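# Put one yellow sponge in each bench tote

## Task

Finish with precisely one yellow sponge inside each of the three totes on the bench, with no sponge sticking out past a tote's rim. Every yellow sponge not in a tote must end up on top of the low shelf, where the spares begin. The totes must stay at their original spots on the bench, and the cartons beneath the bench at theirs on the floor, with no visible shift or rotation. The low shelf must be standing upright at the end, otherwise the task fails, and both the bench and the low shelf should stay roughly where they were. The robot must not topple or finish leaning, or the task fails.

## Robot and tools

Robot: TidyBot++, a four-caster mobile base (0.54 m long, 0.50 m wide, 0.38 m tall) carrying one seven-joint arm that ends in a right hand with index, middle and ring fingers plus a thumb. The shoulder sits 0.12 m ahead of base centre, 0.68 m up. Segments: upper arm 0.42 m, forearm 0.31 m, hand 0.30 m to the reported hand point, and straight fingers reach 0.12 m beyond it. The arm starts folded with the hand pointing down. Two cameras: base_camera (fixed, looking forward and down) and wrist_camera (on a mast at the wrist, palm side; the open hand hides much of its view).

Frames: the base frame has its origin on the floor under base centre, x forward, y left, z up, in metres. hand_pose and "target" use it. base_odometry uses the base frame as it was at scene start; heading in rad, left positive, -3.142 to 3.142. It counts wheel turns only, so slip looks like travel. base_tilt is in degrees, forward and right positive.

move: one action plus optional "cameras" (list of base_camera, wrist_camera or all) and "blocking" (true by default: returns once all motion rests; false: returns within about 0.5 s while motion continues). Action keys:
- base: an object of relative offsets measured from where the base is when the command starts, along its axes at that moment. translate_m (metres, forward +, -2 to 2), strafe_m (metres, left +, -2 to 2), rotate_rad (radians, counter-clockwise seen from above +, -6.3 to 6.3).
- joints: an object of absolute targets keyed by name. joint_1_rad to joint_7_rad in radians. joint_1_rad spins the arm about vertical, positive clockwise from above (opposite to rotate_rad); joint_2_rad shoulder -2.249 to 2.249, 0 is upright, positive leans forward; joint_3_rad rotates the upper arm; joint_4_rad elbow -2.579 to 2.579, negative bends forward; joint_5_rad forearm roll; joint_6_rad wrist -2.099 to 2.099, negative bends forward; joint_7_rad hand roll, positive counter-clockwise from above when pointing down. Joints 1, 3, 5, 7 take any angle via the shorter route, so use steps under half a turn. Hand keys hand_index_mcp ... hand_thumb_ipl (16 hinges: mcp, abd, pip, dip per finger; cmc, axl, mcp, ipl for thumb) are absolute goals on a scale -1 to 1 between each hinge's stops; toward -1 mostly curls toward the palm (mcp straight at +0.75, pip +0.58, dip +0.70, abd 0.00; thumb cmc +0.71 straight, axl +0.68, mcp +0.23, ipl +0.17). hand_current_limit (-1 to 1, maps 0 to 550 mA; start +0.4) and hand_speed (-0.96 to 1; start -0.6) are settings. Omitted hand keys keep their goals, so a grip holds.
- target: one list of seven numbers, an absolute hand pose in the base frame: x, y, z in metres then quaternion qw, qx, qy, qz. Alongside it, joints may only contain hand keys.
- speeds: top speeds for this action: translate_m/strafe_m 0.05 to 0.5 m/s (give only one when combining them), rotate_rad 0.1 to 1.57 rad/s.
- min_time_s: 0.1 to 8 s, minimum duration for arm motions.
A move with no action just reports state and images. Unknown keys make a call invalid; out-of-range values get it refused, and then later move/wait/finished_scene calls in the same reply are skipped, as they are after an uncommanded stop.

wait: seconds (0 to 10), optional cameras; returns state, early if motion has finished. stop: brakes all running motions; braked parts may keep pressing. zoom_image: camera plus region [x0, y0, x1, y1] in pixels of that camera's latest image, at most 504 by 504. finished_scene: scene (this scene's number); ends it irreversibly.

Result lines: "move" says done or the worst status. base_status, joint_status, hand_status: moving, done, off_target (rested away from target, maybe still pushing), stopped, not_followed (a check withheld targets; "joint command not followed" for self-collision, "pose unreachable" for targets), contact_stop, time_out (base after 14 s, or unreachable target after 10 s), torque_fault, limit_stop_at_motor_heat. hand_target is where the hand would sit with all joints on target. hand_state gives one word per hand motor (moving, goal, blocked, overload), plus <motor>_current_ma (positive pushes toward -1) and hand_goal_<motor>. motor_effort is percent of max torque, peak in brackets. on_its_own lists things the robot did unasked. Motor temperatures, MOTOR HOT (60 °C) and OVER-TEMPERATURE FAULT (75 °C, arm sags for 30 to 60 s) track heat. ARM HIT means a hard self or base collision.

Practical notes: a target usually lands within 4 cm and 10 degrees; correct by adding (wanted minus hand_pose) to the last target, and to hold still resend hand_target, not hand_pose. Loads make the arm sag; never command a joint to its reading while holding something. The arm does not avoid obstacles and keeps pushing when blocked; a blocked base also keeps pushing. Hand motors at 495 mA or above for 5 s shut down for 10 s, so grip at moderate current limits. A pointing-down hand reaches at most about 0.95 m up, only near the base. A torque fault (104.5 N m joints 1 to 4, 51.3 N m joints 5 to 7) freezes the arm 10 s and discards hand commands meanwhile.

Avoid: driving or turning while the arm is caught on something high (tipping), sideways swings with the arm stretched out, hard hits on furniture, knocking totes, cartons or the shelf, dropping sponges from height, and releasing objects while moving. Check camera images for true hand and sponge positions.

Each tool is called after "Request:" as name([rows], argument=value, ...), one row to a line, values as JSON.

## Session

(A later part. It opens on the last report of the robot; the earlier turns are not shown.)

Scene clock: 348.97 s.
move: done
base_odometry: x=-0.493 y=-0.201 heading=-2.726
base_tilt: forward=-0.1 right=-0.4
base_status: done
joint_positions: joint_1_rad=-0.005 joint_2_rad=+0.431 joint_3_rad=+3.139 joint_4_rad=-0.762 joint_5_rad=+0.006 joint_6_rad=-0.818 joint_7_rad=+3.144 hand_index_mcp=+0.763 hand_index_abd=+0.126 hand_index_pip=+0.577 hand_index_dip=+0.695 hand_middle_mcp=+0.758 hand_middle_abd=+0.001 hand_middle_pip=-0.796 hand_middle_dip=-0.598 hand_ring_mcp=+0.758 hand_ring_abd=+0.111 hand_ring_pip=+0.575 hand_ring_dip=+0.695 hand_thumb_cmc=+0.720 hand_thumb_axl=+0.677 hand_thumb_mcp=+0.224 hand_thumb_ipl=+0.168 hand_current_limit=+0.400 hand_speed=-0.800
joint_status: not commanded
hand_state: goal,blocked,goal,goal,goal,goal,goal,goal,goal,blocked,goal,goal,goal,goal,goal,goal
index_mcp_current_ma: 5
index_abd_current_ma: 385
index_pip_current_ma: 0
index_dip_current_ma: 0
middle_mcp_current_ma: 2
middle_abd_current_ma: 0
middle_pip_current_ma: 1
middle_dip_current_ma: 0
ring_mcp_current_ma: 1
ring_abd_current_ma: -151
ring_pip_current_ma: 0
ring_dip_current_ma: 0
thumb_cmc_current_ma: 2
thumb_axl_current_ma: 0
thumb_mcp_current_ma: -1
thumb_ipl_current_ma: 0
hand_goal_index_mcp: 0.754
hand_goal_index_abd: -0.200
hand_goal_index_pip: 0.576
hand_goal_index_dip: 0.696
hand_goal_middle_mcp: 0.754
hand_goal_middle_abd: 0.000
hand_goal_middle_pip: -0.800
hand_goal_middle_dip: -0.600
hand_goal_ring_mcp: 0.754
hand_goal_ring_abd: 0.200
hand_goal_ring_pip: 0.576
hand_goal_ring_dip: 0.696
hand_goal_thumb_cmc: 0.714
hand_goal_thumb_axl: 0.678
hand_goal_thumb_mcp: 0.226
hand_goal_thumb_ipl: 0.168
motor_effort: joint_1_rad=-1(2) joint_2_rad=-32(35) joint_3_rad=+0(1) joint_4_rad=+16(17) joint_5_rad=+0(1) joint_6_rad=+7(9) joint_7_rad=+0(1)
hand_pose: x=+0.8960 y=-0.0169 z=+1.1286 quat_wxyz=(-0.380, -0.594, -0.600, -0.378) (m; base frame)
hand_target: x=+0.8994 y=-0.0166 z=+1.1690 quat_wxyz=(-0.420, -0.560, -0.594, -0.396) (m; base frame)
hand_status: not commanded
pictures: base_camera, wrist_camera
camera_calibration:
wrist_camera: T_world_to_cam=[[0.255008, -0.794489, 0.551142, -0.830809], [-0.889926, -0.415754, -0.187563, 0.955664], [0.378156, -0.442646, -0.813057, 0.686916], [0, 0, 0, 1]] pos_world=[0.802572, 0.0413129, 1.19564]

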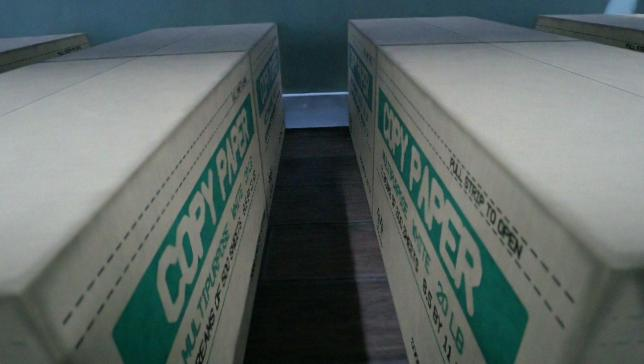

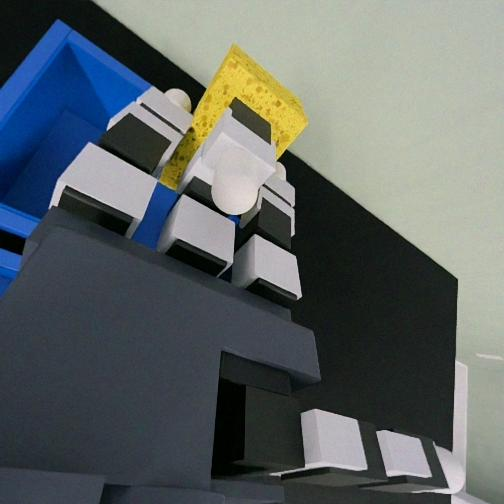

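Request:
move(joints={"joint_2_rad":0.52,"joint_4_rad":-0.63,"joint_6_rad":-0.88}, min_time_s=2.5, cameras=["wrist_camera"])

Scene clock: 358.57 s.
move: done
base_odometry: x=-0.493 y=-0.201 heading=-2.726
base_tilt: forward=-0.1 right=-0.4
base_status: not commanded
joint_positions: joint_1_rad=-0.005 joint_2_rad=+0.495 joint_3_rad=+3.139 joint_4_rad=-0.675 joint_5_rad=+0.006 joint_6_rad=-0.818 joint_7_rad=+3.144 hand_index_mcp=+0.763 hand_index_abd=+0.126 hand_index_pip=+0.577 hand_index_dip=+0.695 hand_middle_mcp=+0.758 hand_middle_abd=+0.001 hand_middle_pip=-0.796 hand_middle_dip=-0.598 hand_ring_mcp=+0.758 hand_ring_abd=+0.111 hand_ring_pip=+0.575 hand_ring_dip=+0.695 hand_thumb_cmc=+0.720 hand_thumb_axl=+0.677 hand_thumb_mcp=+0.224 hand_thumb_ipl=+0.168 hand_current_limit=+0.400 hand_speed=-0.800
joint_status: all done
hand_state: goal,blocked,goal,goal,goal,goal,goal,goal,goal,blocked,goal,goal,goal,goal,goal,goal
index_mcp_current_ma: 5
index_abd_current_ma: 385
index_pip_current_ma: 0
index_dip_current_ma: 0
middle_mcp_current_ma: 2
middle_abd_current_ma: 0
middle_pip_current_ma: 1
middle_dip_current_ma: 0
ring_mcp_current_ma: 1
ring_abd_current_ma: -151
ring_pip_current_ma: 0
ring_dip_current_ma: 0
thumb_cmc_current_ma: 2
thumb_axl_current_ma: 0
thumb_mcp_current_ma: -1
thumb_ipl_current_ma: 0
hand_goal_index_mcp: 0.754
hand_goal_index_abd: -0.200
hand_goal_index_pip: 0.576
hand_goal_index_dip: 0.696
hand_goal_middle_mcp: 0.754
hand_goal_middle_abd: 0.000
hand_goal_middle_pip: -0.800
hand_goal_middle_dip: -0.600
hand_goal_ring_mcp: 0.754
hand_goal_ring_abd: 0.200
hand_goal_ring_pip: 0.576
hand_goal_ring_dip: 0.696
hand_goal_thumb_cmc: 0.714
hand_goal_thumb_axl: 0.678
hand_goal_thumb_mcp: 0.226
hand_goal_thumb_ipl: 0.168
motor_effort: joint_1_rad=-1(2) joint_2_rad=-34(34) joint_3_rad=+0(1) joint_4_rad=+16(17) joint_5_rad=+0(1) joint_6_rad=+7(9) joint_7_rad=+0(1)
hand_pose: x=+0.9187 y=-0.0168 z=+1.1299 quat_wxyz=(-0.386, -0.590, -0.596, -0.385) (m; base frame)
hand_target: x=+0.9234 y=-0.0165 z=+1.1190 quat_wxyz=(-0.384, -0.583, -0.618, -0.362) (m; base frame)
hand_status: not commanded
pictures: wrist_camera
camera_calibration:
wrist_camera: T_world_to_cam=[[0.242531, -0.794712, 0.556428, -0.831843], [-0.885584, -0.415551, -0.207505, 0.994626], [0.396131, -0.442437, -0.804568, 0.65336], [0, 0, 0, 1]] pos_world=[0.823757, 0.0413136, 1.19492]

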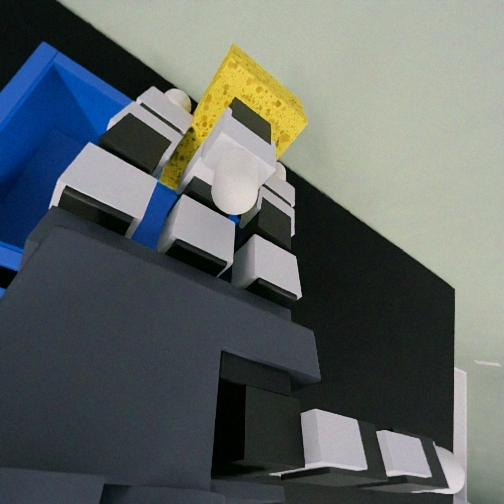

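Request:
move(joints={"joint_2_rad":0.60,"joint_4_rad":-0.55,"joint_6_rad":-1.1}, min_time_s=3, cameras=["wrist_camera"])

Scene clock: 367.03 s.
move: done
base_odometry: x=-0.493 y=-0.201 heading=-2.726
base_tilt: forward=-0.1 right=-0.5
base_status: not commanded
joint_positions: joint_1_rad=-0.005 joint_2_rad=+0.575 joint_3_rad=+3.139 joint_4_rad=-0.595 joint_5_rad=+0.006 joint_6_rad=-1.023 joint_7_rad=+3.144 hand_index_mcp=+0.763 hand_index_abd=+0.126 hand_index_pip=+0.577 hand_index_dip=+0.695 hand_middle_mcp=+0.758 hand_middle_abd=+0.001 hand_middle_pip=-0.796 hand_middle_dip=-0.598 hand_ring_mcp=+0.758 hand_ring_abd=+0.111 hand_ring_pip=+0.575 hand_ring_dip=+0.695 hand_thumb_cmc=+0.720 hand_thumb_axl=+0.677 hand_thumb_mcp=+0.224 hand_thumb_ipl=+0.168 hand_current_limit=+0.400 hand_speed=-0.800
joint_status: all done
hand_state: goal,blocked,goal,goal,goal,goal,goal,goal,goal,blocked,goal,goal,goal,goal,goal,goal
index_mcp_current_ma: 5
index_abd_current_ma: 385
index_pip_current_ma: 0
index_dip_current_ma: 0
middle_mcp_current_ma: 2
middle_abd_current_ma: 0
middle_pip_current_ma: 1
middle_dip_current_ma: 0
ring_mcp_current_ma: 1
ring_abd_current_ma: -151
ring_pip_current_ma: 0
ring_dip_current_ma: 0
thumb_cmc_current_ma: 2
thumb_axl_current_ma: 0
thumb_mcp_current_ma: -1
thumb_ipl_current_ma: 0
hand_goal_index_mcp: 0.754
hand_goal_index_abd: -0.200
hand_goal_index_pip: 0.576
hand_goal_index_dip: 0.696
hand_goal_middle_mcp: 0.754
hand_goal_middle_abd: 0.000
hand_goal_middle_pip: -0.800
hand_goal_middle_dip: -0.600
hand_goal_ring_mcp: 0.754
hand_goal_ring_abd: 0.200
hand_goal_ring_pip: 0.576
hand_goal_ring_dip: 0.696
hand_goal_thumb_cmc: 0.714
hand_goal_thumb_axl: 0.678
hand_goal_thumb_mcp: 0.226
hand_goal_thumb_ipl: 0.168
motor_effort: joint_1_rad=-1(2) joint_2_rad=-35(36) joint_3_rad=-1(1) joint_4_rad=+15(16) joint_5_rad=+0(1) joint_6_rad=+7(9) joint_7_rad=+0(1)
hand_pose: x=+0.9318 y=-0.0171 z=+1.0510 quat_wxyz=(-0.324, -0.626, -0.632, -0.322) (m; base frame)
hand_target: x=+0.9322 y=-0.0165 z=+1.0352 quat_wxyz=(-0.314, -0.619, -0.656, -0.296) (m; base frame)
hand_status: not commanded
pictures: wrist_camera
camera_calibration:
wrist_camera: T_world_to_cam=[[0.349875, -0.794549, 0.496264, -0.828086], [-0.909644, -0.414765, -0.0227485, 0.818001], [0.223908, -0.443465, -0.867873, 0.811528], [0, 0, 0, 1]] pos_world=[0.852109, 0.0412069, 1.13386]

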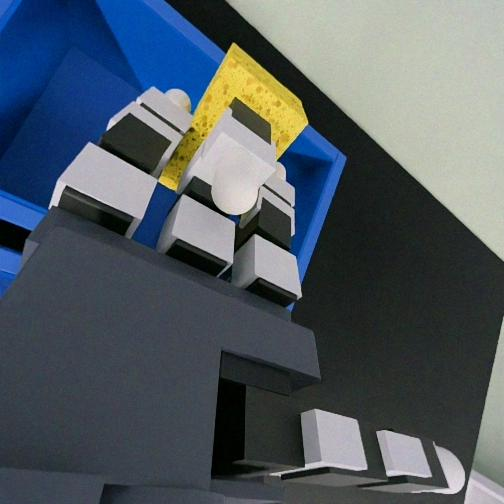

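Request:
move(joints={"joint_2_rad":0.65,"joint_4_rad":-0.48,"joint_6_rad":-1.23}, min_time_s=3, cameras=["wrist_camera"])

Scene clock: 381.83 s.
move: done
base_odometry: x=-0.493 y=-0.201 heading=-2.726
base_tilt: forward=+0.0 right=-0.5
base_status: not commanded
joint_positions: joint_1_rad=-0.005 joint_2_rad=+0.624 joint_3_rad=+3.139 joint_4_rad=-0.524 joint_5_rad=+0.006 joint_6_rad=-1.155 joint_7_rad=+3.144 hand_index_mcp=+0.763 hand_index_abd=+0.126 hand_index_pip=+0.577 hand_index_dip=+0.695 hand_middle_mcp=+0.758 hand_middle_abd=+0.001 hand_middle_pip=-0.796 hand_middle_dip=-0.598 hand_ring_mcp=+0.758 hand_ring_abd=+0.111 hand_ring_pip=+0.575 hand_ring_dip=+0.695 hand_thumb_cmc=+0.720 hand_thumb_axl=+0.677 hand_thumb_mcp=+0.224 hand_thumb_ipl=+0.168 hand_current_limit=+0.400 hand_speed=-0.800
joint_status: all done
hand_state: goal,blocked,goal,goal,goal,goal,goal,goal,goal,blocked,goal,goal,goal,goal,goal,goal
index_mcp_current_ma: 5
index_abd_current_ma: 385
index_pip_current_ma: 0
index_dip_current_ma: 0
middle_mcp_current_ma: 2
middle_abd_current_ma: 0
middle_pip_current_ma: 1
middle_dip_current_ma: 0
ring_mcp_current_ma: 1
ring_abd_current_ma: -151
ring_pip_current_ma: 0
ring_dip_current_ma: 0
thumb_cmc_current_ma: 2
thumb_axl_current_ma: 0
thumb_mcp_current_ma: -1
thumb_ipl_current_ma: 0
hand_goal_index_mcp: 0.754
hand_goal_index_abd: -0.200
hand_goal_index_pip: 0.576
hand_goal_index_dip: 0.696
hand_goal_middle_mcp: 0.754
hand_goal_middle_abd: 0.000
hand_goal_middle_pip: -0.800
hand_goal_middle_dip: -0.600
hand_goal_ring_mcp: 0.754
hand_goal_ring_abd: 0.200
hand_goal_ring_pip: 0.576
hand_goal_ring_dip: 0.696
hand_goal_thumb_cmc: 0.714
hand_goal_thumb_axl: 0.678
hand_goal_thumb_mcp: 0.226
hand_goal_thumb_ipl: 0.168
motor_effort: joint_1_rad=-1(2) joint_2_rad=-36(37) joint_3_rad=-1(1) joint_4_rad=+15(16) joint_5_rad=+0(1) joint_6_rad=+6(8) joint_7_rad=+0(1)
hand_pose: x=+0.9326 y=-0.0173 z=+1.0139 quat_wxyz=(-0.289, -0.643, -0.649, -0.287) (m; base frame)
hand_target: x=+0.9315 y=-0.0165 z=+0.9976 quat_wxyz=(-0.277, -0.634, -0.673, -0.261) (m; base frame)
hand_status: not commanded
pictures: wrist_camera
camera_calibration:
wrist_camera: T_world_to_cam=[[0.401843, -0.794604, 0.455112, -0.816944], [-0.906863, -0.414245, 0.0774644, 0.713552], [0.126975, -0.443853, -0.887058, 0.888956], [0, 0, 0, 1]] pos_world=[0.862502, 0.0410039, 1.10508]

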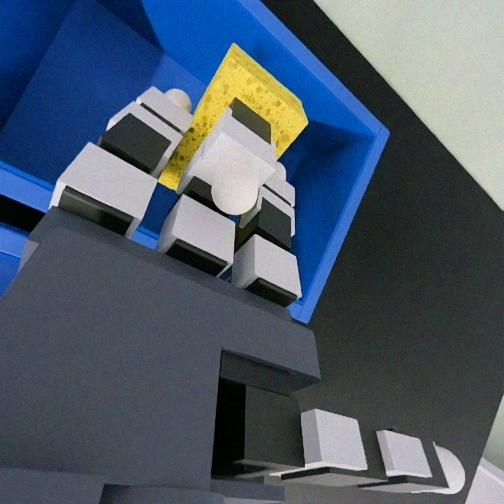

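Request:
move(joints={"hand_index_abd":0.3,"hand_ring_abd":-0.1}, cameras=["wrist_camera"])

Scene clock: 388.27 s.
move: done
base_odometry: x=-0.493 y=-0.201 heading=-2.726
base_tilt: forward=+0.0 right=-0.5
base_status: not commanded
joint_positions: joint_1_rad=-0.005 joint_2_rad=+0.624 joint_3_rad=+3.139 joint_4_rad=-0.524 joint_5_rad=+0.006 joint_6_rad=-1.155 joint_7_rad=+3.144 hand_index_mcp=+0.763 hand_index_abd=+0.295 hand_index_pip=+0.577 hand_index_dip=+0.695 hand_middle_mcp=+0.758 hand_middle_abd=+0.001 hand_middle_pip=-0.796 hand_middle_dip=-0.598 hand_ring_mcp=+0.758 hand_ring_abd=-0.096 hand_ring_pip=+0.575 hand_ring_dip=+0.695 hand_thumb_cmc=+0.720 hand_thumb_axl=+0.677 hand_thumb_mcp=+0.224 hand_thumb_ipl=+0.168 hand_current_limit=+0.400 hand_speed=-0.800
joint_status: all done
hand_state: goal,goal,goal,goal,goal,goal,goal,goal,goal,goal,goal,goal,goal,goal,goal,goal
index_mcp_current_ma: 5
index_abd_current_ma: -1
index_pip_current_ma: 0
index_dip_current_ma: 0
middle_mcp_current_ma: 2
middle_abd_current_ma: 0
middle_pip_current_ma: 1
middle_dip_current_ma: 0
ring_mcp_current_ma: 1
ring_abd_current_ma: 1
ring_pip_current_ma: 0
ring_dip_current_ma: 0
thumb_cmc_current_ma: 2
thumb_axl_current_ma: 0
thumb_mcp_current_ma: -1
thumb_ipl_current_ma: 0
hand_goal_index_mcp: 0.754
hand_goal_index_abd: 0.300
hand_goal_index_pip: 0.576
hand_goal_index_dip: 0.696
hand_goal_middle_mcp: 0.754
hand_goal_middle_abd: 0.000
hand_goal_middle_pip: -0.800
hand_goal_middle_dip: -0.600
hand_goal_ring_mcp: 0.754
hand_goal_ring_abd: -0.100
hand_goal_ring_pip: 0.576
hand_goal_ring_dip: 0.696
hand_goal_thumb_cmc: 0.714
hand_goal_thumb_axl: 0.678
hand_goal_thumb_mcp: 0.226
hand_goal_thumb_ipl: 0.168
motor_effort: joint_1_rad=-1(2) joint_2_rad=-36(37) joint_3_rad=+0(1) joint_4_rad=+15(15) joint_5_rad=+0(0) joint_6_rad=+6(7) joint_7_rad=+0(0)
hand_pose: x=+0.9325 y=-0.0173 z=+1.0143 quat_wxyz=(-0.289, -0.643, -0.649, -0.287) (m; base frame)
hand_target: x=+0.9315 y=-0.0165 z=+0.9976 quat_wxyz=(-0.277, -0.634, -0.673, -0.261) (m; base frame)
hand_status: not commanded
pictures: wrist_camera
camera_calibration:
wrist_camera: T_world_to_cam=[[0.401591, -0.794659, 0.455238, -0.816961], [-0.906933, -0.414157, 0.0771068, 0.713892], [0.127267, -0.443836, -0.887025, 0.888945], [0, 0, 0, 1]] pos_world=[0.862403, 0.0410039, 1.10538]

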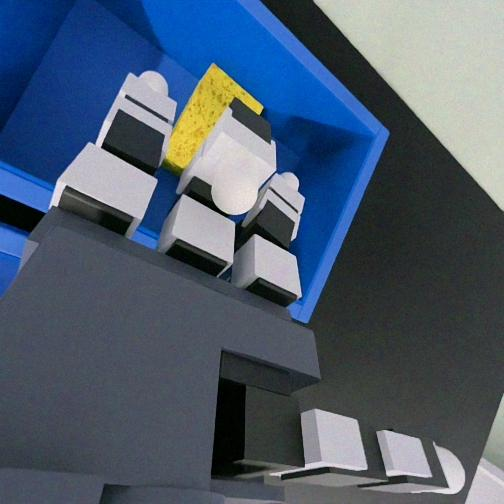

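Request:
move(joints={"joint_2_rad":0.44,"joint_4_rad":-0.72,"joint_6_rad":-0.75}, min_time_s=3, cameras=["wrist_camera"])

Request:
move(base={"translate_m":-0.4}, speeds={"translate_m":0.3}, cameras=["wrist_camera"])

Scene clock: 394.83 s.
move: done
base_odometry: x=-0.493 y=-0.201 heading=-2.726
base_tilt: forward=-0.1 right=-0.5
base_status: not commanded
joint_positions: joint_1_rad=-0.005 joint_2_rad=+0.475 joint_3_rad=+3.139 joint_4_rad=-0.680 joint_5_rad=+0.006 joint_6_rad=-0.821 joint_7_rad=+3.144 hand_index_mcp=+0.763 hand_index_abd=+0.296 hand_index_pip=+0.577 hand_index_dip=+0.695 hand_middle_mcp=+0.758 hand_middle_abd=+0.001 hand_middle_pip=-0.796 hand_middle_dip=-0.598 hand_ring_mcp=+0.759 hand_ring_abd=-0.097 hand_ring_pip=+0.575 hand_ring_dip=+0.695 hand_thumb_cmc=+0.720 hand_thumb_axl=+0.677 hand_thumb_mcp=+0.224 hand_thumb_ipl=+0.168 hand_current_limit=+0.400 hand_speed=-0.800
joint_status: all done
hand_state: goal,goal,goal,goal,goal,goal,goal,goal,goal,goal,goal,goal,goal,goal,goal,goal
index_mcp_current_ma: 5
index_abd_current_ma: -1
index_pip_current_ma: 0
index_dip_current_ma: 0
middle_mcp_current_ma: 2
middle_abd_current_ma: 0
middle_pip_current_ma: 1
middle_dip_current_ma: 0
ring_mcp_current_ma: 2
ring_abd_current_ma: 1
ring_pip_current_ma: 0
ring_dip_current_ma: 0
thumb_cmc_current_ma: 2
thumb_axl_current_ma: 0
thumb_mcp_current_ma: -1
thumb_ipl_current_ma: 0
hand_goal_index_mcp: 0.754
hand_goal_index_abd: 0.300
hand_goal_index_pip: 0.576
hand_goal_index_dip: 0.696
hand_goal_middle_mcp: 0.754
hand_goal_middle_abd: 0.000
hand_goal_middle_pip: -0.800
hand_goal_middle_dip: -0.600
hand_goal_ring_mcp: 0.754
hand_goal_ring_abd: -0.100
hand_goal_ring_pip: 0.576
hand_goal_ring_dip: 0.696
hand_goal_thumb_cmc: 0.714
hand_goal_thumb_axl: 0.678
hand_goal_thumb_mcp: 0.226
hand_goal_thumb_ipl: 0.168
motor_effort: joint_1_rad=-2(2) joint_2_rad=-33(37) joint_3_rad=+0(1) joint_4_rad=+15(17) joint_5_rad=+0(0) joint_6_rad=+8(8) joint_7_rad=+0(1)
hand_pose: x=+0.9097 y=-0.0169 z=+1.1423 quat_wxyz=(-0.390, -0.587, -0.593, -0.388) (m; base frame)
hand_target: x=+0.8994 y=-0.0166 z=+1.1690 quat_wxyz=(-0.420, -0.560, -0.594, -0.396) (m; base frame)
hand_status: not commanded
pictures: wrist_camera
camera_calibration:
wrist_camera: T_world_to_cam=[[0.235614, -0.794709, 0.559396, -0.833684], [-0.882945, -0.415551, -0.218463, 0.99924], [0.406072, -0.442442, -0.799594, 0.652096], [0, 0, 0, 1]] pos_world=[0.813903, 0.0412136, 1.20607]

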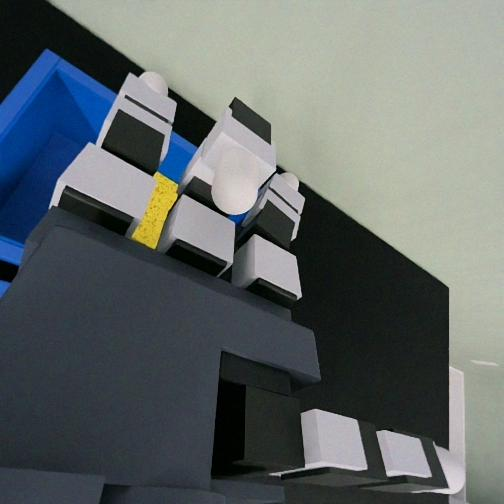

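Scene clock: 397.10 s.
move: done
base_odometry: x=-0.127 y=-0.039 heading=-2.726
base_tilt: forward=-0.1 right=-0.4
base_status: done
joint_positions: joint_1_rad=-0.004 joint_2_rad=+0.461 joint_3_rad=+3.139 joint_4_rad=-0.682 joint_5_rad=+0.006 joint_6_rad=-0.817 joint_7_rad=+3.144 hand_index_mcp=+0.763 hand_index_abd=+0.297 hand_index_pip=+0.577 hand_index_dip=+0.695 hand_middle_mcp=+0.758 hand_middle_abd=+0.001 hand_middle_pip=-0.796 hand_middle_dip=-0.598 hand_ring_mcp=+0.760 hand_ring_abd=-0.098 hand_ring_pip=+0.576 hand_ring_dip=+0.695 hand_thumb_cmc=+0.720 hand_thumb_axl=+0.677 hand_thumb_mcp=+0.224 hand_thumb_ipl=+0.168 hand_current_limit=+0.400 hand_speed=-0.800
joint_status: not commanded
hand_state: goal,goal,goal,goal,goal,goal,goal,goal,goal,goal,goal,goal,goal,goal,goal,goal
index_mcp_current_ma: 5
index_abd_current_ma: -1
index_pip_current_ma: 0
index_dip_current_ma: 0
middle_mcp_current_ma: 2
middle_abd_current_ma: 0
middle_pip_current_ma: 1
middle_dip_current_ma: 0
ring_mcp_current_ma: 2
ring_abd_current_ma: 0
ring_pip_current_ma: 0
ring_dip_current_ma: 0
thumb_cmc_current_ma: 3
thumb_axl_current_ma: 0
thumb_mcp_current_ma: -1
thumb_ipl_current_ma: 0
hand_goal_index_mcp: 0.754
hand_goal_index_abd: 0.300
hand_goal_index_pip: 0.576
hand_goal_index_dip: 0.696
hand_goal_middle_mcp: 0.754
hand_goal_middle_abd: 0.000
hand_goal_middle_pip: -0.800
hand_goal_middle_dip: -0.600
hand_goal_ring_mcp: 0.754
hand_goal_ring_abd: -0.100
hand_goal_ring_pip: 0.576
hand_goal_ring_dip: 0.696
hand_goal_thumb_cmc: 0.714
hand_goal_thumb_axl: 0.678
hand_goal_thumb_mcp: 0.226
hand_goal_thumb_ipl: 0.168
motor_effort: joint_1_rad=-1(5) joint_2_rad=-33(37) joint_3_rad=+0(2) joint_4_rad=+16(17) joint_5_rad=+0(1) joint_6_rad=+8(9) joint_7_rad=+0(1)
hand_pose: x=+0.9036 y=-0.0177 z=+1.1533 quat_wxyz=(-0.395, -0.585, -0.590, -0.393) (m; base frame)
hand_target: x=+0.8994 y=-0.0166 z=+1.1690 quat_wxyz=(-0.420, -0.560, -0.594, -0.396) (m; base frame)
hand_status: not commanded
pictures: wrist_camera
camera_calibration:
wrist_camera: T_world_to_cam=[[0.225871, -0.79485, 0.563202, -0.834635], [-0.879734, -0.414739, -0.232508, 1.00924], [0.418391, -0.442951, -0.792934, 0.644195], [0, 0, 0, 1]] pos_world=[0.806859, 0.0405095, 1.21553]

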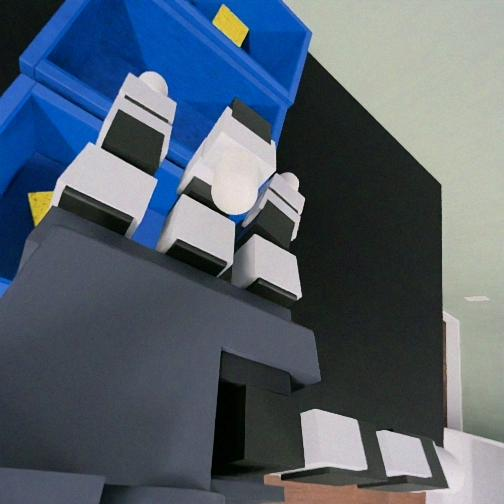

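Request:
move(joints={"joint_2_rad":0.16,"joint_4_rad":-1.0,"joint_6_rad":-2.0,"joint_7_rad":1.45,"hand_index_abd":0.2,"hand_ring_abd":-0.2}, base={"rotate_rad":1.547}, speeds={"rotate_rad":0.8})

Request:
move(base={"translate_m":0.99,"strafe_m":0.727})

Request:
move(base={"translate_m":0.40}, speeds={"translate_m":0.3}, cameras=["all"])

Scene clock: 411.10 s.
move: done
base_odometry: x=-0.127 y=-0.039 heading=-1.180
base_tilt: forward=-0.2 right=-0.4
base_status: done
joint_positions: joint_1_rad=+0.000 joint_2_rad=+0.184 joint_3_rad=+3.140 joint_4_rad=-0.966 joint_5_rad=+0.006 joint_6_rad=-1.935 joint_7_rad=+1.506 hand_index_mcp=+0.755 hand_index_abd=+0.202 hand_index_pip=+0.574 hand_index_dip=+0.694 hand_middle_mcp=+0.758 hand_middle_abd=+0.001 hand_middle_pip=-0.796 hand_middle_dip=-0.598 hand_ring_mcp=+0.755 hand_ring_abd=-0.195 hand_ring_pip=+0.576 hand_ring_dip=+0.695 hand_thumb_cmc=+0.717 hand_thumb_axl=+0.677 hand_thumb_mcp=+0.224 hand_thumb_ipl=+0.168 hand_current_limit=+0.400 hand_speed=-0.800
joint_status: all done
hand_state: goal,goal,goal,goal,goal,goal,goal,goal,goal,goal,goal,goal,goal,goal,goal,goal
index_mcp_current_ma: 0
index_abd_current_ma: 0
index_pip_current_ma: 0
index_dip_current_ma: 0
middle_mcp_current_ma: 1
middle_abd_current_ma: 0
middle_pip_current_ma: 1
middle_dip_current_ma: 0
ring_mcp_current_ma: 0
ring_abd_current_ma: 1
ring_pip_current_ma: 0
ring_dip_current_ma: 0
thumb_cmc_current_ma: 1
thumb_axl_current_ma: 0
thumb_mcp_current_ma: -1
thumb_ipl_current_ma: 0
hand_goal_index_mcp: 0.754
hand_goal_index_abd: 0.200
hand_goal_index_pip: 0.576
hand_goal_index_dip: 0.696
hand_goal_middle_mcp: 0.754
hand_goal_middle_abd: 0.000
hand_goal_middle_pip: -0.800
hand_goal_middle_dip: -0.600
hand_goal_ring_mcp: 0.754
hand_goal_ring_abd: -0.200
hand_goal_ring_pip: 0.576
hand_goal_ring_dip: 0.696
hand_goal_thumb_cmc: 0.714
hand_goal_thumb_axl: 0.678
hand_goal_thumb_mcp: 0.226
hand_goal_thumb_ipl: 0.168
motor_effort: joint_1_rad=-1(6) joint_2_rad=-20(34) joint_3_rad=+0(3) joint_4_rad=+12(16) joint_5_rad=+0(1) joint_6_rad=+0(8) joint_7_rad=+0(1)
hand_pose: x=+0.4717 y=-0.0834 z=+0.9219 quat_wxyz=(-0.002, -0.999, +0.033, -0.029) (m; base frame)
hand_target: x=+0.4359 y=-0.0804 z=+0.9219 quat_wxyz=(-0.001, -0.998, +0.061, +0.009) (m; base frame)
hand_status: not commanded
pictures: none

Scene clock: 414.67 s.
move: done
base_odometry: x=+0.923 y=-0.678 heading=-1.179
base_tilt: forward=-0.1 right=-0.5
base_status: done
joint_positions: joint_1_rad=+0.000 joint_2_rad=+0.172 joint_3_rad=+3.140 joint_4_rad=-0.966 joint_5_rad=+0.006 joint_6_rad=-1.940 joint_7_rad=+1.506 hand_index_mcp=+0.754 hand_index_abd=+0.202 hand_index_pip=+0.574 hand_index_dip=+0.694 hand_middle_mcp=+0.757 hand_middle_abd=+0.001 hand_middle_pip=-0.796 hand_middle_dip=-0.598 hand_ring_mcp=+0.754 hand_ring_abd=-0.195 hand_ring_pip=+0.576 hand_ring_dip=+0.695 hand_thumb_cmc=+0.716 hand_thumb_axl=+0.677 hand_thumb_mcp=+0.224 hand_thumb_ipl=+0.168 hand_current_limit=+0.400 hand_speed=-0.800
joint_status: not commanded
hand_state: goal,goal,goal,goal,goal,goal,goal,goal,goal,goal,goal,goal,goal,goal,goal,goal
index_mcp_current_ma: 0
index_abd_current_ma: 0
index_pip_current_ma: 0
index_dip_current_ma: 0
middle_mcp_current_ma: 1
middle_abd_current_ma: 0
middle_pip_current_ma: 1
middle_dip_current_ma: 0
ring_mcp_current_ma: 0
ring_abd_current_ma: 1
ring_pip_current_ma: 0
ring_dip_current_ma: 0
thumb_cmc_current_ma: 0
thumb_axl_current_ma: 0
thumb_mcp_current_ma: -1
thumb_ipl_current_ma: 0
hand_goal_index_mcp: 0.754
hand_goal_index_abd: 0.200
hand_goal_index_pip: 0.576
hand_goal_index_dip: 0.696
hand_goal_middle_mcp: 0.754
hand_goal_middle_abd: 0.000
hand_goal_middle_pip: -0.800
hand_goal_middle_dip: -0.600
hand_goal_ring_mcp: 0.754
hand_goal_ring_abd: -0.200
hand_goal_ring_pip: 0.576
hand_goal_ring_dip: 0.696
hand_goal_thumb_cmc: 0.714
hand_goal_thumb_axl: 0.678
hand_goal_thumb_mcp: 0.226
hand_goal_thumb_ipl: 0.168
motor_effort: joint_1_rad=-2(4) joint_2_rad=-19(22) joint_3_rad=+0(2) joint_4_rad=+11(12) joint_5_rad=+0(1) joint_6_rad=+0(1) joint_7_rad=+0(0)
hand_pose: x=+0.4672 y=-0.0833 z=+0.9261 quat_wxyz=(-0.002, -0.999, +0.033, -0.032) (m; base frame)
hand_target: x=+0.4359 y=-0.0804 z=+0.9219 quat_wxyz=(-0.001, -0.998, +0.061, +0.009) (m; base frame)
hand_status: not commanded
pictures: none

Scene clock: 416.93 s.
move: done
base_odometry: x=+1.076 y=-1.048 heading=-1.179
base_tilt: forward=-0.1 right=-0.4
base_status: done
joint_positions: joint_1_rad=+0.000 joint_2_rad=+0.168 joint_3_rad=+3.140 joint_4_rad=-0.966 joint_5_rad=+0.006 joint_6_rad=-1.942 joint_7_rad=+1.506 hand_index_mcp=+0.754 hand_index_abd=+0.202 hand_index_pip=+0.574 hand_index_dip=+0.694 hand_middle_mcp=+0.757 hand_middle_abd=+0.001 hand_middle_pip=-0.796 hand_middle_dip=-0.598 hand_ring_mcp=+0.754 hand_ring_abd=-0.196 hand_ring_pip=+0.576 hand_ring_dip=+0.695 hand_thumb_cmc=+0.716 hand_thumb_axl=+0.677 hand_thumb_mcp=+0.224 hand_thumb_ipl=+0.168 hand_current_limit=+0.400 hand_speed=-0.800
joint_status: not commanded
hand_state: goal,goal,goal,goal,goal,goal,goal,goal,goal,goal,goal,goal,goal,goal,goal,goal
index_mcp_current_ma: 0
index_abd_current_ma: 0
index_pip_current_ma: 0
index_dip_current_ma: 0
middle_mcp_current_ma: 1
middle_abd_current_ma: 0
middle_pip_current_ma: 1
middle_dip_current_ma: 0
ring_mcp_current_ma: 0
ring_abd_current_ma: 1
ring_pip_current_ma: 0
ring_dip_current_ma: 0
thumb_cmc_current_ma: 0
thumb_axl_current_ma: 0
thumb_mcp_current_ma: -1
thumb_ipl_current_ma: 0
hand_goal_index_mcp: 0.754
hand_goal_index_abd: 0.200
hand_goal_index_pip: 0.576
hand_goal_index_dip: 0.696
hand_goal_middle_mcp: 0.754
hand_goal_middle_abd: 0.000
hand_goal_middle_pip: -0.800
hand_goal_middle_dip: -0.600
hand_goal_ring_mcp: 0.754
hand_goal_ring_abd: -0.200
hand_goal_ring_pip: 0.576
hand_goal_ring_dip: 0.696
hand_goal_thumb_cmc: 0.714
hand_goal_thumb_axl: 0.678
hand_goal_thumb_mcp: 0.226
hand_goal_thumb_ipl: 0.168
motor_effort: joint_1_rad=-1(2) joint_2_rad=-19(23) joint_3_rad=+0(1) joint_4_rad=+11(12) joint_5_rad=+0(0) joint_6_rad=+0(2) joint_7_rad=+0(0)
hand_pose: x=+0.4659 y=-0.0833 z=+0.9273 quat_wxyz=(-0.002, -0.999, +0.033, -0.033) (m; base frame)
hand_target: x=+0.4359 y=-0.0804 z=+0.9219 quat_wxyz=(-0.001, -0.998, +0.061, +0.009) (m; base frame)
hand_status: not commanded
pictures: base_camera, wrist_camera
camera_calibration:
wrist_camera: T_world_to_cam=[[-0.836026, -0.546788, -0.045636, 0.419344], [-0.418618, 0.581861, 0.697278, -0.449545], [-0.35471, 0.602047, -0.715347, 0.994307], [0, 0, 0, 1]] pos_world=[0.515085, -0.107754, 1.04387]

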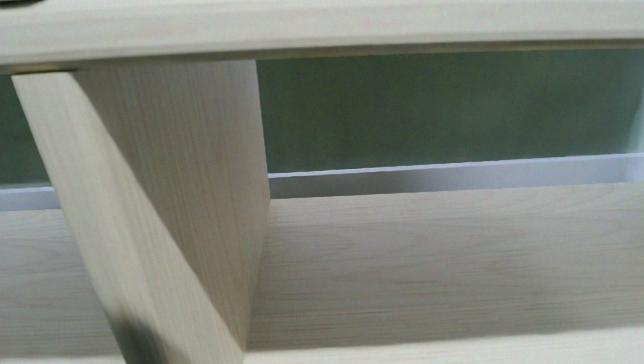

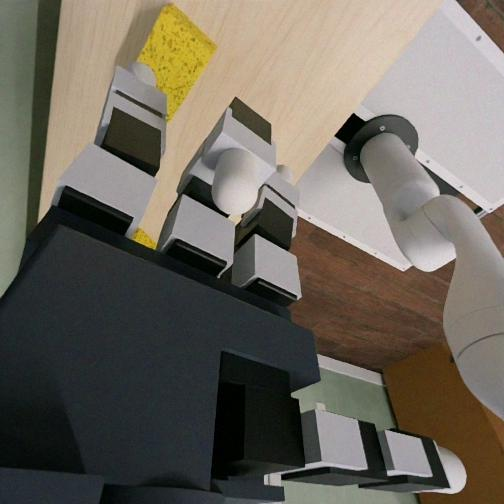

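Request:
move(joints={"joint_2_rad":0.32,"joint_4_rad":-1.23,"joint_6_rad":-1.57,"joint_7_rad":1.35}, min_time_s=2.5, base={"strafe_m":0.035}, cameras=["wrist_camera"])

Scene clock: 435.70 s.
move: done
base_odometry: x=+1.108 y=-1.034 heading=-1.179
base_tilt: forward=-0.1 right=-0.4
base_status: done
joint_positions: joint_1_rad=-0.001 joint_2_rad=+0.302 joint_3_rad=+3.140 joint_4_rad=-1.194 joint_5_rad=+0.006 joint_6_rad=-1.636 joint_7_rad=+1.407 hand_index_mcp=+0.754 hand_index_abd=+0.202 hand_index_pip=+0.574 hand_index_dip=+0.694 hand_middle_mcp=+0.756 hand_middle_abd=+0.001 hand_middle_pip=-0.796 hand_middle_dip=-0.598 hand_ring_mcp=+0.754 hand_ring_abd=-0.196 hand_ring_pip=+0.576 hand_ring_dip=+0.695 hand_thumb_cmc=+0.716 hand_thumb_axl=+0.677 hand_thumb_mcp=+0.224 hand_thumb_ipl=+0.168 hand_current_limit=+0.400 hand_speed=-0.800
joint_status: all done
hand_state: goal,goal,goal,goal,goal,goal,goal,goal,goal,goal,goal,goal,goal,goal,goal,goal
index_mcp_current_ma: 0
index_abd_current_ma: 0
index_pip_current_ma: 0
index_dip_current_ma: 0
middle_mcp_current_ma: 1
middle_abd_current_ma: 0
middle_pip_current_ma: 1
middle_dip_current_ma: 0
ring_mcp_current_ma: 0
ring_abd_current_ma: 1
ring_pip_current_ma: 0
ring_dip_current_ma: 0
thumb_cmc_current_ma: 0
thumb_axl_current_ma: 0
thumb_mcp_current_ma: -1
thumb_ipl_current_ma: 0
hand_goal_index_mcp: 0.754
hand_goal_index_abd: 0.200
hand_goal_index_pip: 0.576
hand_goal_index_dip: 0.696
hand_goal_middle_mcp: 0.754
hand_goal_middle_abd: 0.000
hand_goal_middle_pip: -0.800
hand_goal_middle_dip: -0.600
hand_goal_ring_mcp: 0.754
hand_goal_ring_abd: -0.200
hand_goal_ring_pip: 0.576
hand_goal_ring_dip: 0.696
hand_goal_thumb_cmc: 0.714
hand_goal_thumb_axl: 0.678
hand_goal_thumb_mcp: 0.226
hand_goal_thumb_ipl: 0.168
motor_effort: joint_1_rad=-1(3) joint_2_rad=-24(26) joint_3_rad=+0(2) joint_4_rad=+13(13) joint_5_rad=+0(1) joint_6_rad=-1(2) joint_7_rad=+0(1)
hand_pose: x=+0.5245 y=-0.0797 z=+0.8058 quat_wxyz=(-0.002, -0.997, +0.081, -0.005) (m; base frame)
hand_target: x=+0.5314 y=-0.0768 z=+0.7855 quat_wxyz=(+0.001, -0.994, +0.110, -0.011) (m; base frame)
hand_status: not commanded
pictures: wrist_camera
camera_calibration:
wrist_camera: T_world_to_cam=[[-0.88612, -0.463456, -0.000068673, 0.460876], [-0.321894, 0.61535, 0.719534, -0.408399], [-0.33343, 0.637615, -0.694458, 0.900982], [0, 0, 0, 1]] pos_world=[0.577345, -0.109576, 0.919582]

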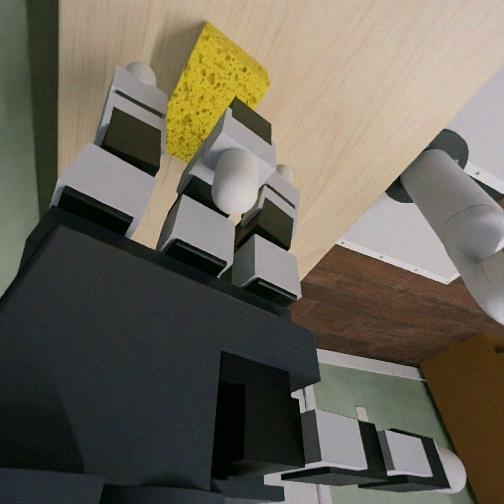

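Request:
move(joints={"joint_2_rad":0.353,"joint_4_rad":-1.413,"joint_6_rad":-1.365}, min_time_s=3, cameras=["wrist_camera"])

Scene clock: 451.03 s.
move: done
base_odometry: x=+1.108 y=-1.034 heading=-1.179
base_tilt: forward=-0.1 right=-0.4
base_status: not commanded
joint_positions: joint_1_rad=-0.001 joint_2_rad=+0.326 joint_3_rad=+3.140 joint_4_rad=-1.366 joint_5_rad=+0.006 joint_6_rad=-1.439 joint_7_rad=+1.406 hand_index_mcp=+0.754 hand_index_abd=+0.202 hand_index_pip=+0.574 hand_index_dip=+0.694 hand_middle_mcp=+0.756 hand_middle_abd=+0.001 hand_middle_pip=-0.796 hand_middle_dip=-0.598 hand_ring_mcp=+0.753 hand_ring_abd=-0.188 hand_ring_pip=+0.576 hand_ring_dip=+0.695 hand_thumb_cmc=+0.716 hand_thumb_axl=+0.677 hand_thumb_mcp=+0.224 hand_thumb_ipl=+0.168 hand_current_limit=+0.400 hand_speed=-0.800
joint_status: all done
hand_state: goal,goal,goal,goal,goal,goal,goal,goal,goal,goal,goal,goal,goal,goal,goal,goal
index_mcp_current_ma: 0
index_abd_current_ma: 0
index_pip_current_ma: 0
index_dip_current_ma: 0
middle_mcp_current_ma: 1
middle_abd_current_ma: 0
middle_pip_current_ma: 1
middle_dip_current_ma: 0
ring_mcp_current_ma: 0
ring_abd_current_ma: 6
ring_pip_current_ma: 0
ring_dip_current_ma: 0
thumb_cmc_current_ma: 0
thumb_axl_current_ma: 0
thumb_mcp_current_ma: -1
thumb_ipl_current_ma: 0
hand_goal_index_mcp: 0.754
hand_goal_index_abd: 0.200
hand_goal_index_pip: 0.576
hand_goal_index_dip: 0.696
hand_goal_middle_mcp: 0.754
hand_goal_middle_abd: 0.000
hand_goal_middle_pip: -0.800
hand_goal_middle_dip: -0.600
hand_goal_ring_mcp: 0.754
hand_goal_ring_abd: -0.200
hand_goal_ring_pip: 0.576
hand_goal_ring_dip: 0.696
hand_goal_thumb_cmc: 0.714
hand_goal_thumb_axl: 0.678
hand_goal_thumb_mcp: 0.226
hand_goal_thumb_ipl: 0.168
motor_effort: joint_1_rad=-1(2) joint_2_rad=-19(26) joint_3_rad=+0(1) joint_4_rad=+9(13) joint_5_rad=+0(0) joint_6_rad=+1(2) joint_7_rad=+0(1)
hand_pose: x=+0.5327 y=-0.0797 z=+0.7410 quat_wxyz=(-0.002, -0.997, +0.081, -0.005) (m; base frame)
hand_target: x=+0.5353 y=-0.0768 z=+0.7138 quat_wxyz=(+0.001, -0.994, +0.110, -0.005) (m; base frame)
hand_status: not commanded
pictures: wrist_camera
camera_calibration:
wrist_camera: T_world_to_cam=[[-0.88587, -0.463934, 0.0000792444, 0.467945], [-0.322076, 0.615118, 0.719651, -0.359111], [-0.333919, 0.637491, -0.694336, 0.858786], [0, 0, 0, 1]] pos_world=[0.585642, -0.109478, 0.854683]

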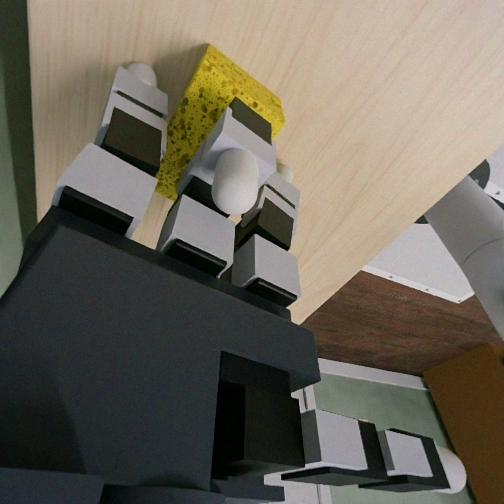

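Request:
move(joints={"hand_index_abd":-0.2,"hand_ring_abd":0.2}, cameras=["wrist_camera"])

Request:
move(joints={"joint_2_rad":0.25,"joint_4_rad":-1.15,"joint_6_rad":-1.68}, min_time_s=3, cameras=["wrist_camera"])

Scene clock: 455.30 s.
move: off_target
base_odometry: x=+1.108 y=-1.034 heading=-1.179
base_tilt: forward=-0.2 right=-0.4
base_status: not commanded
joint_positions: joint_1_rad=-0.001 joint_2_rad=+0.326 joint_3_rad=+3.140 joint_4_rad=-1.366 joint_5_rad=+0.006 joint_6_rad=-1.423 joint_7_rad=+1.406 hand_index_mcp=+0.753 hand_index_abd=+0.067 hand_index_pip=+0.574 hand_index_dip=+0.694 hand_middle_mcp=+0.756 hand_middle_abd=+0.001 hand_middle_pip=-0.796 hand_middle_dip=-0.598 hand_ring_mcp=+0.748 hand_ring_abd=-0.108 hand_ring_pip=+0.574 hand_ring_dip=+0.695 hand_thumb_cmc=+0.716 hand_thumb_axl=+0.677 hand_thumb_mcp=+0.224 hand_thumb_ipl=+0.168 hand_current_limit=+0.400 hand_speed=-0.800
joint_status: hand_index_abd off_target (ended at +0.067, target -0.200); hand_ring_abd off_target (ended at -0.108, target +0.200)
hand_state: goal,blocked,goal,goal,goal,goal,goal,goal,goal,blocked,goal,goal,goal,goal,goal,goal
index_mcp_current_ma: 0
index_abd_current_ma: 385
index_pip_current_ma: 0
index_dip_current_ma: 0
middle_mcp_current_ma: 1
middle_abd_current_ma: 0
middle_pip_current_ma: 1
middle_dip_current_ma: 0
ring_mcp_current_ma: -2
ring_abd_current_ma: -385
ring_pip_current_ma: -1
ring_dip_current_ma: 0
thumb_cmc_current_ma: 0
thumb_axl_current_ma: 0
thumb_mcp_current_ma: -1
thumb_ipl_current_ma: 0
hand_goal_index_mcp: 0.754
hand_goal_index_abd: -0.200
hand_goal_index_pip: 0.576
hand_goal_index_dip: 0.696
hand_goal_middle_mcp: 0.754
hand_goal_middle_abd: 0.000
hand_goal_middle_pip: -0.800
hand_goal_middle_dip: -0.600
hand_goal_ring_mcp: 0.754
hand_goal_ring_abd: 0.200
hand_goal_ring_pip: 0.576
hand_goal_ring_dip: 0.696
hand_goal_thumb_cmc: 0.714
hand_goal_thumb_axl: 0.678
hand_goal_thumb_mcp: 0.226
hand_goal_thumb_ipl: 0.168
motor_effort: joint_1_rad=-1(2) joint_2_rad=-17(19) joint_3_rad=+0(1) joint_4_rad=+7(9) joint_5_rad=+0(1) joint_6_rad=+0(2) joint_7_rad=+0(0)
hand_pose: x=+0.5377 y=-0.0797 z=+0.7405 quat_wxyz=(-0.002, -0.997, +0.081, -0.014) (m; base frame)
hand_target: x=+0.5353 y=-0.0768 z=+0.7138 quat_wxyz=(+0.001, -0.994, +0.110, -0.005) (m; base frame)
hand_status: not commanded
pictures: wrist_camera
camera_calibration:
wrist_camera: T_world_to_cam=[[-0.885684, -0.464059, -0.0146152, 0.483115], [-0.334031, 0.615022, 0.714263, -0.346727], [-0.322471, 0.637493, -0.699725, 0.857918], [0, 0, 0, 1]] pos_world=[0.588724, -0.109478, 0.855022]

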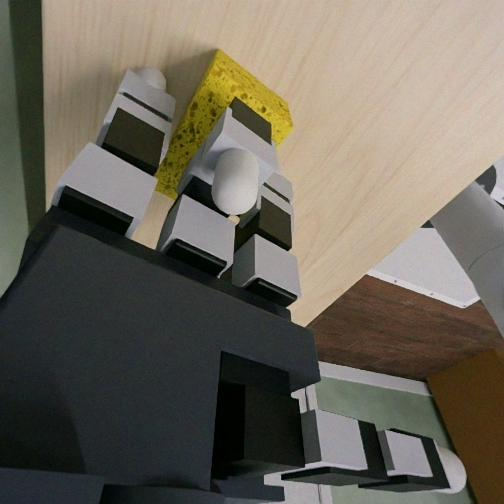

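Scene clock: 458.63 s.
move: done
base_odometry: x=+1.108 y=-1.034 heading=-1.179
base_tilt: forward=-0.1 right=-0.4
base_status: not commanded
joint_positions: joint_1_rad=-0.001 joint_2_rad=+0.280 joint_3_rad=+3.140 joint_4_rad=-1.190 joint_5_rad=+0.006 joint_6_rad=-1.614 joint_7_rad=+1.406 hand_index_mcp=+0.753 hand_index_abd=-0.020 hand_index_pip=+0.574 hand_index_dip=+0.694 hand_middle_mcp=+0.756 hand_middle_abd=+0.001 hand_middle_pip=-0.796 hand_middle_dip=-0.598 hand_ring_mcp=+0.748 hand_ring_abd=-0.034 hand_ring_pip=+0.574 hand_ring_dip=+0.695 hand_thumb_cmc=+0.716 hand_thumb_axl=+0.677 hand_thumb_mcp=+0.224 hand_thumb_ipl=+0.168 hand_current_limit=+0.400 hand_speed=-0.800
joint_status: all done
hand_state: goal,blocked,goal,goal,goal,goal,goal,goal,goal,blocked,goal,goal,goal,goal,goal,goal
index_mcp_current_ma: 0
index_abd_current_ma: 385
index_pip_current_ma: 0
index_dip_current_ma: 0
middle_mcp_current_ma: 1
middle_abd_current_ma: 0
middle_pip_current_ma: 1
middle_dip_current_ma: 0
ring_mcp_current_ma: -2
ring_abd_current_ma: -385
ring_pip_current_ma: -1
ring_dip_current_ma: 0
thumb_cmc_current_ma: 0
thumb_axl_current_ma: 0
thumb_mcp_current_ma: -1
thumb_ipl_current_ma: 0
hand_goal_index_mcp: 0.754
hand_goal_index_abd: -0.200
hand_goal_index_pip: 0.576
hand_goal_index_dip: 0.696
hand_goal_middle_mcp: 0.754
hand_goal_middle_abd: 0.000
hand_goal_middle_pip: -0.800
hand_goal_middle_dip: -0.600
hand_goal_ring_mcp: 0.754
hand_goal_ring_abd: 0.200
hand_goal_ring_pip: 0.576
hand_goal_ring_dip: 0.696
hand_goal_thumb_cmc: 0.714
hand_goal_thumb_axl: 0.678
hand_goal_thumb_mcp: 0.226
hand_goal_thumb_ipl: 0.168
on_its_own: hand_index_abd moved -0.087 toward your old target -0.200; hand_ring_abd moved +0.073 toward your old target +0.200
motor_effort: joint_1_rad=-1(2) joint_2_rad=-24(26) joint_3_rad=+0(1) joint_4_rad=+12(14) joint_5_rad=+0(1) joint_6_rad=+0(1) joint_7_rad=+0(1)
hand_pose: x=+0.5292 y=-0.0797 z=+0.8152 quat_wxyz=(-0.001, -0.996, +0.081, -0.029) (m; base frame)
hand_target: x=+0.5107 y=-0.0768 z=+0.8395 quat_wxyz=(+0.003, -0.993, +0.110, -0.031) (m; base frame)
hand_status: not commanded
pictures: wrist_camera
camera_calibration:
wrist_camera: T_world_to_cam=[[-0.885358, -0.46302, -0.0418775, 0.498747], [-0.355116, 0.615384, 0.703701, -0.383182], [-0.300057, 0.637898, -0.709261, 0.903447], [0, 0, 0, 1]] pos_world=[0.576582, -0.109573, 0.931312]

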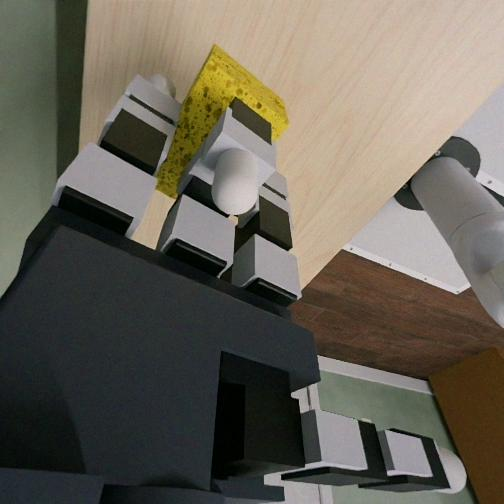

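Request:
move(base={"translate_m":-0.5}, speeds={"translate_m":0.3})

Request:
move(joints={"joint_1_rad":0,"joint_2_rad":0.0,"joint_4_rad":-0.9,"joint_6_rad":-1.2,"joint_7_rad":3.2}, min_time_s=3, base={"rotate_rad":-1.547}, speeds={"rotate_rad":0.7})

Request:
move(base={"translate_m":0.725,"strafe_m":-0.909}, speeds={"strafe_m":0.4}, cameras=["all"])

Scene clock: 468.70 s.
move: done
base_odometry: x=+0.917 y=-0.572 heading=-1.179
base_tilt: forward=-0.1 right=-0.4
base_status: done
joint_positions: joint_1_rad=-0.001 joint_2_rad=+0.268 joint_3_rad=+3.140 joint_4_rad=-1.189 joint_5_rad=+0.006 joint_6_rad=-1.620 joint_7_rad=+1.406 hand_index_mcp=+0.753 hand_index_abd=-0.020 hand_index_pip=+0.575 hand_index_dip=+0.694 hand_middle_mcp=+0.756 hand_middle_abd=+0.001 hand_middle_pip=-0.796 hand_middle_dip=-0.598 hand_ring_mcp=+0.749 hand_ring_abd=-0.034 hand_ring_pip=+0.574 hand_ring_dip=+0.695 hand_thumb_cmc=+0.716 hand_thumb_axl=+0.677 hand_thumb_mcp=+0.224 hand_thumb_ipl=+0.168 hand_current_limit=+0.400 hand_speed=-0.800
joint_status: not commanded
hand_state: goal,blocked,goal,goal,goal,goal,goal,goal,goal,blocked,goal,goal,goal,goal,goal,goal
index_mcp_current_ma: 0
index_abd_current_ma: 385
index_pip_current_ma: 0
index_dip_current_ma: 0
middle_mcp_current_ma: 1
middle_abd_current_ma: 0
middle_pip_current_ma: 1
middle_dip_current_ma: 0
ring_mcp_current_ma: -2
ring_abd_current_ma: -385
ring_pip_current_ma: -1
ring_dip_current_ma: 0
thumb_cmc_current_ma: 0
thumb_axl_current_ma: 0
thumb_mcp_current_ma: -1
thumb_ipl_current_ma: 0
hand_goal_index_mcp: 0.754
hand_goal_index_abd: -0.200
hand_goal_index_pip: 0.576
hand_goal_index_dip: 0.696
hand_goal_middle_mcp: 0.754
hand_goal_middle_abd: 0.000
hand_goal_middle_pip: -0.800
hand_goal_middle_dip: -0.600
hand_goal_ring_mcp: 0.754
hand_goal_ring_abd: 0.200
hand_goal_ring_pip: 0.576
hand_goal_ring_dip: 0.696
hand_goal_thumb_cmc: 0.714
hand_goal_thumb_axl: 0.678
hand_goal_thumb_mcp: 0.226
hand_goal_thumb_ipl: 0.168
motor_effort: joint_1_rad=-1(2) joint_2_rad=-23(28) joint_3_rad=+0(1) joint_4_rad=+12(14) joint_5_rad=+0(0) joint_6_rad=+0(1) joint_7_rad=+0(0)
hand_pose: x=+0.5262 y=-0.0797 z=+0.8205 quat_wxyz=(+0.000, -0.996, +0.081, -0.032) (m; base frame)
hand_target: x=+0.5107 y=-0.0768 z=+0.8395 quat_wxyz=(+0.003, -0.993, +0.110, -0.031) (m; base frame)
hand_status: not commanded
pictures: none

Scene clock: 472.37 s.
move: done
base_odometry: x=+0.917 y=-0.572 heading=-2.726
base_tilt: forward=-0.1 right=-0.5
base_status: done
joint_positions: joint_1_rad=-0.001 joint_2_rad=+0.021 joint_3_rad=+3.141 joint_4_rad=-0.939 joint_5_rad=+0.006 joint_6_rad=-1.271 joint_7_rad=+3.143 hand_index_mcp=+0.760 hand_index_abd=-0.020 hand_index_pip=+0.577 hand_index_dip=+0.694 hand_middle_mcp=+0.757 hand_middle_abd=+0.001 hand_middle_pip=-0.796 hand_middle_dip=-0.598 hand_ring_mcp=+0.757 hand_ring_abd=-0.034 hand_ring_pip=+0.575 hand_ring_dip=+0.695 hand_thumb_cmc=+0.718 hand_thumb_axl=+0.677 hand_thumb_mcp=+0.224 hand_thumb_ipl=+0.168 hand_current_limit=+0.400 hand_speed=-0.800
joint_status: all done
hand_state: goal,blocked,goal,goal,goal,goal,goal,goal,goal,blocked,goal,goal,goal,goal,goal,goal
index_mcp_current_ma: 3
index_abd_current_ma: 385
index_pip_current_ma: 0
index_dip_current_ma: 0
middle_mcp_current_ma: 1
middle_abd_current_ma: 0
middle_pip_current_ma: 1
middle_dip_current_ma: 0
ring_mcp_current_ma: 1
ring_abd_current_ma: -385
ring_pip_current_ma: 0
ring_dip_current_ma: 0
thumb_cmc_current_ma: 1
thumb_axl_current_ma: 0
thumb_mcp_current_ma: -1
thumb_ipl_current_ma: 0
hand_goal_index_mcp: 0.754
hand_goal_index_abd: -0.200
hand_goal_index_pip: 0.576
hand_goal_index_dip: 0.696
hand_goal_middle_mcp: 0.754
hand_goal_middle_abd: 0.000
hand_goal_middle_pip: -0.800
hand_goal_middle_dip: -0.600
hand_goal_ring_mcp: 0.754
hand_goal_ring_abd: 0.200
hand_goal_ring_pip: 0.576
hand_goal_ring_dip: 0.696
hand_goal_thumb_cmc: 0.714
hand_goal_thumb_axl: 0.678
hand_goal_thumb_mcp: 0.226
hand_goal_thumb_ipl: 0.168
motor_effort: joint_1_rad=-1(4) joint_2_rad=-18(25) joint_3_rad=+0(2) joint_4_rad=+14(15) joint_5_rad=+0(2) joint_6_rad=+7(8) joint_7_rad=+0(1)
hand_pose: x=+0.6755 y=-0.0218 z=+1.1652 quat_wxyz=(-0.313, -0.634, -0.636, -0.309) (m; base frame)
hand_target: x=+0.6690 y=-0.0166 z=+1.2202 quat_wxyz=(-0.362, -0.595, -0.631, -0.341) (m; base frame)
hand_status: not commanded
pictures: none

Scene clock: 476.43 s.
move: done
base_odometry: x=-0.113 y=-0.033 heading=-2.726
base_tilt: forward=-0.1 right=-0.4
base_status: done
joint_positions: joint_1_rad=-0.001 joint_2_rad=+0.012 joint_3_rad=+3.141 joint_4_rad=-0.939 joint_5_rad=+0.006 joint_6_rad=-1.268 joint_7_rad=+3.144 hand_index_mcp=+0.761 hand_index_abd=-0.020 hand_index_pip=+0.577 hand_index_dip=+0.694 hand_middle_mcp=+0.758 hand_middle_abd=+0.001 hand_middle_pip=-0.796 hand_middle_dip=-0.598 hand_ring_mcp=+0.757 hand_ring_abd=-0.034 hand_ring_pip=+0.575 hand_ring_dip=+0.695 hand_thumb_cmc=+0.719 hand_thumb_axl=+0.677 hand_thumb_mcp=+0.224 hand_thumb_ipl=+0.168 hand_current_limit=+0.400 hand_speed=-0.800
joint_status: not commanded
hand_state: goal,blocked,goal,goal,goal,goal,goal,goal,goal,blocked,goal,goal,goal,goal,goal,goal
index_mcp_current_ma: 3
index_abd_current_ma: 385
index_pip_current_ma: 0
index_dip_current_ma: 0
middle_mcp_current_ma: 1
middle_abd_current_ma: 0
middle_pip_current_ma: 1
middle_dip_current_ma: 0
ring_mcp_current_ma: 1
ring_abd_current_ma: -385
ring_pip_current_ma: 0
ring_dip_current_ma: 0
thumb_cmc_current_ma: 2
thumb_axl_current_ma: 0
thumb_mcp_current_ma: -1
thumb_ipl_current_ma: 0
hand_goal_index_mcp: 0.754
hand_goal_index_abd: -0.200
hand_goal_index_pip: 0.576
hand_goal_index_dip: 0.696
hand_goal_middle_mcp: 0.754
hand_goal_middle_abd: 0.000
hand_goal_middle_pip: -0.800
hand_goal_middle_dip: -0.600
hand_goal_ring_mcp: 0.754
hand_goal_ring_abd: 0.200
hand_goal_ring_pip: 0.576
hand_goal_ring_dip: 0.696
hand_goal_thumb_cmc: 0.714
hand_goal_thumb_axl: 0.678
hand_goal_thumb_mcp: 0.226
hand_goal_thumb_ipl: 0.168
motor_effort: joint_1_rad=-2(3) joint_2_rad=-17(21) joint_3_rad=+0(3) joint_4_rad=+15(15) joint_5_rad=+0(2) joint_6_rad=+7(8) joint_7_rad=+0(1)
hand_pose: x=+0.6714 y=-0.0219 z=+1.1712 quat_wxyz=(-0.317, -0.632, -0.634, -0.313) (m; base frame)
hand_target: x=+0.6690 y=-0.0166 z=+1.2202 quat_wxyz=(-0.362, -0.595, -0.631, -0.341) (m; base frame)
hand_status: not commanded
pictures: base_camera, wrist_camera
camera_calibration:
wrist_camera: T_world_to_cam=[[0.357037, -0.796429, 0.488083, -0.795672], [-0.912721, -0.408581, 0.000961691, 0.556343], [0.198656, -0.445828, -0.872796, 0.994708], [0, 0, 0, 1]] pos_world=[0.594266, 0.0370835, 1.256]

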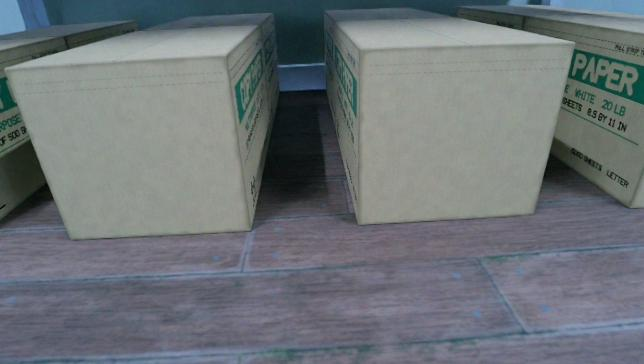

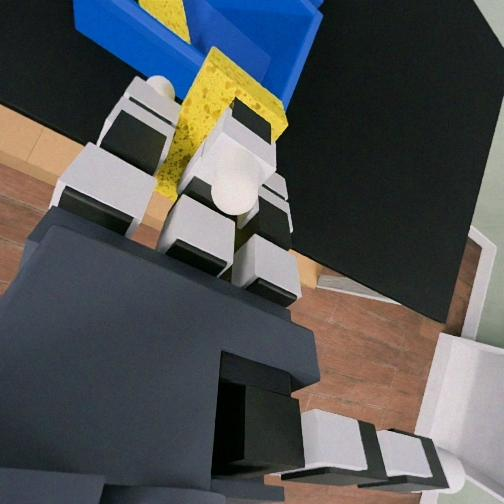

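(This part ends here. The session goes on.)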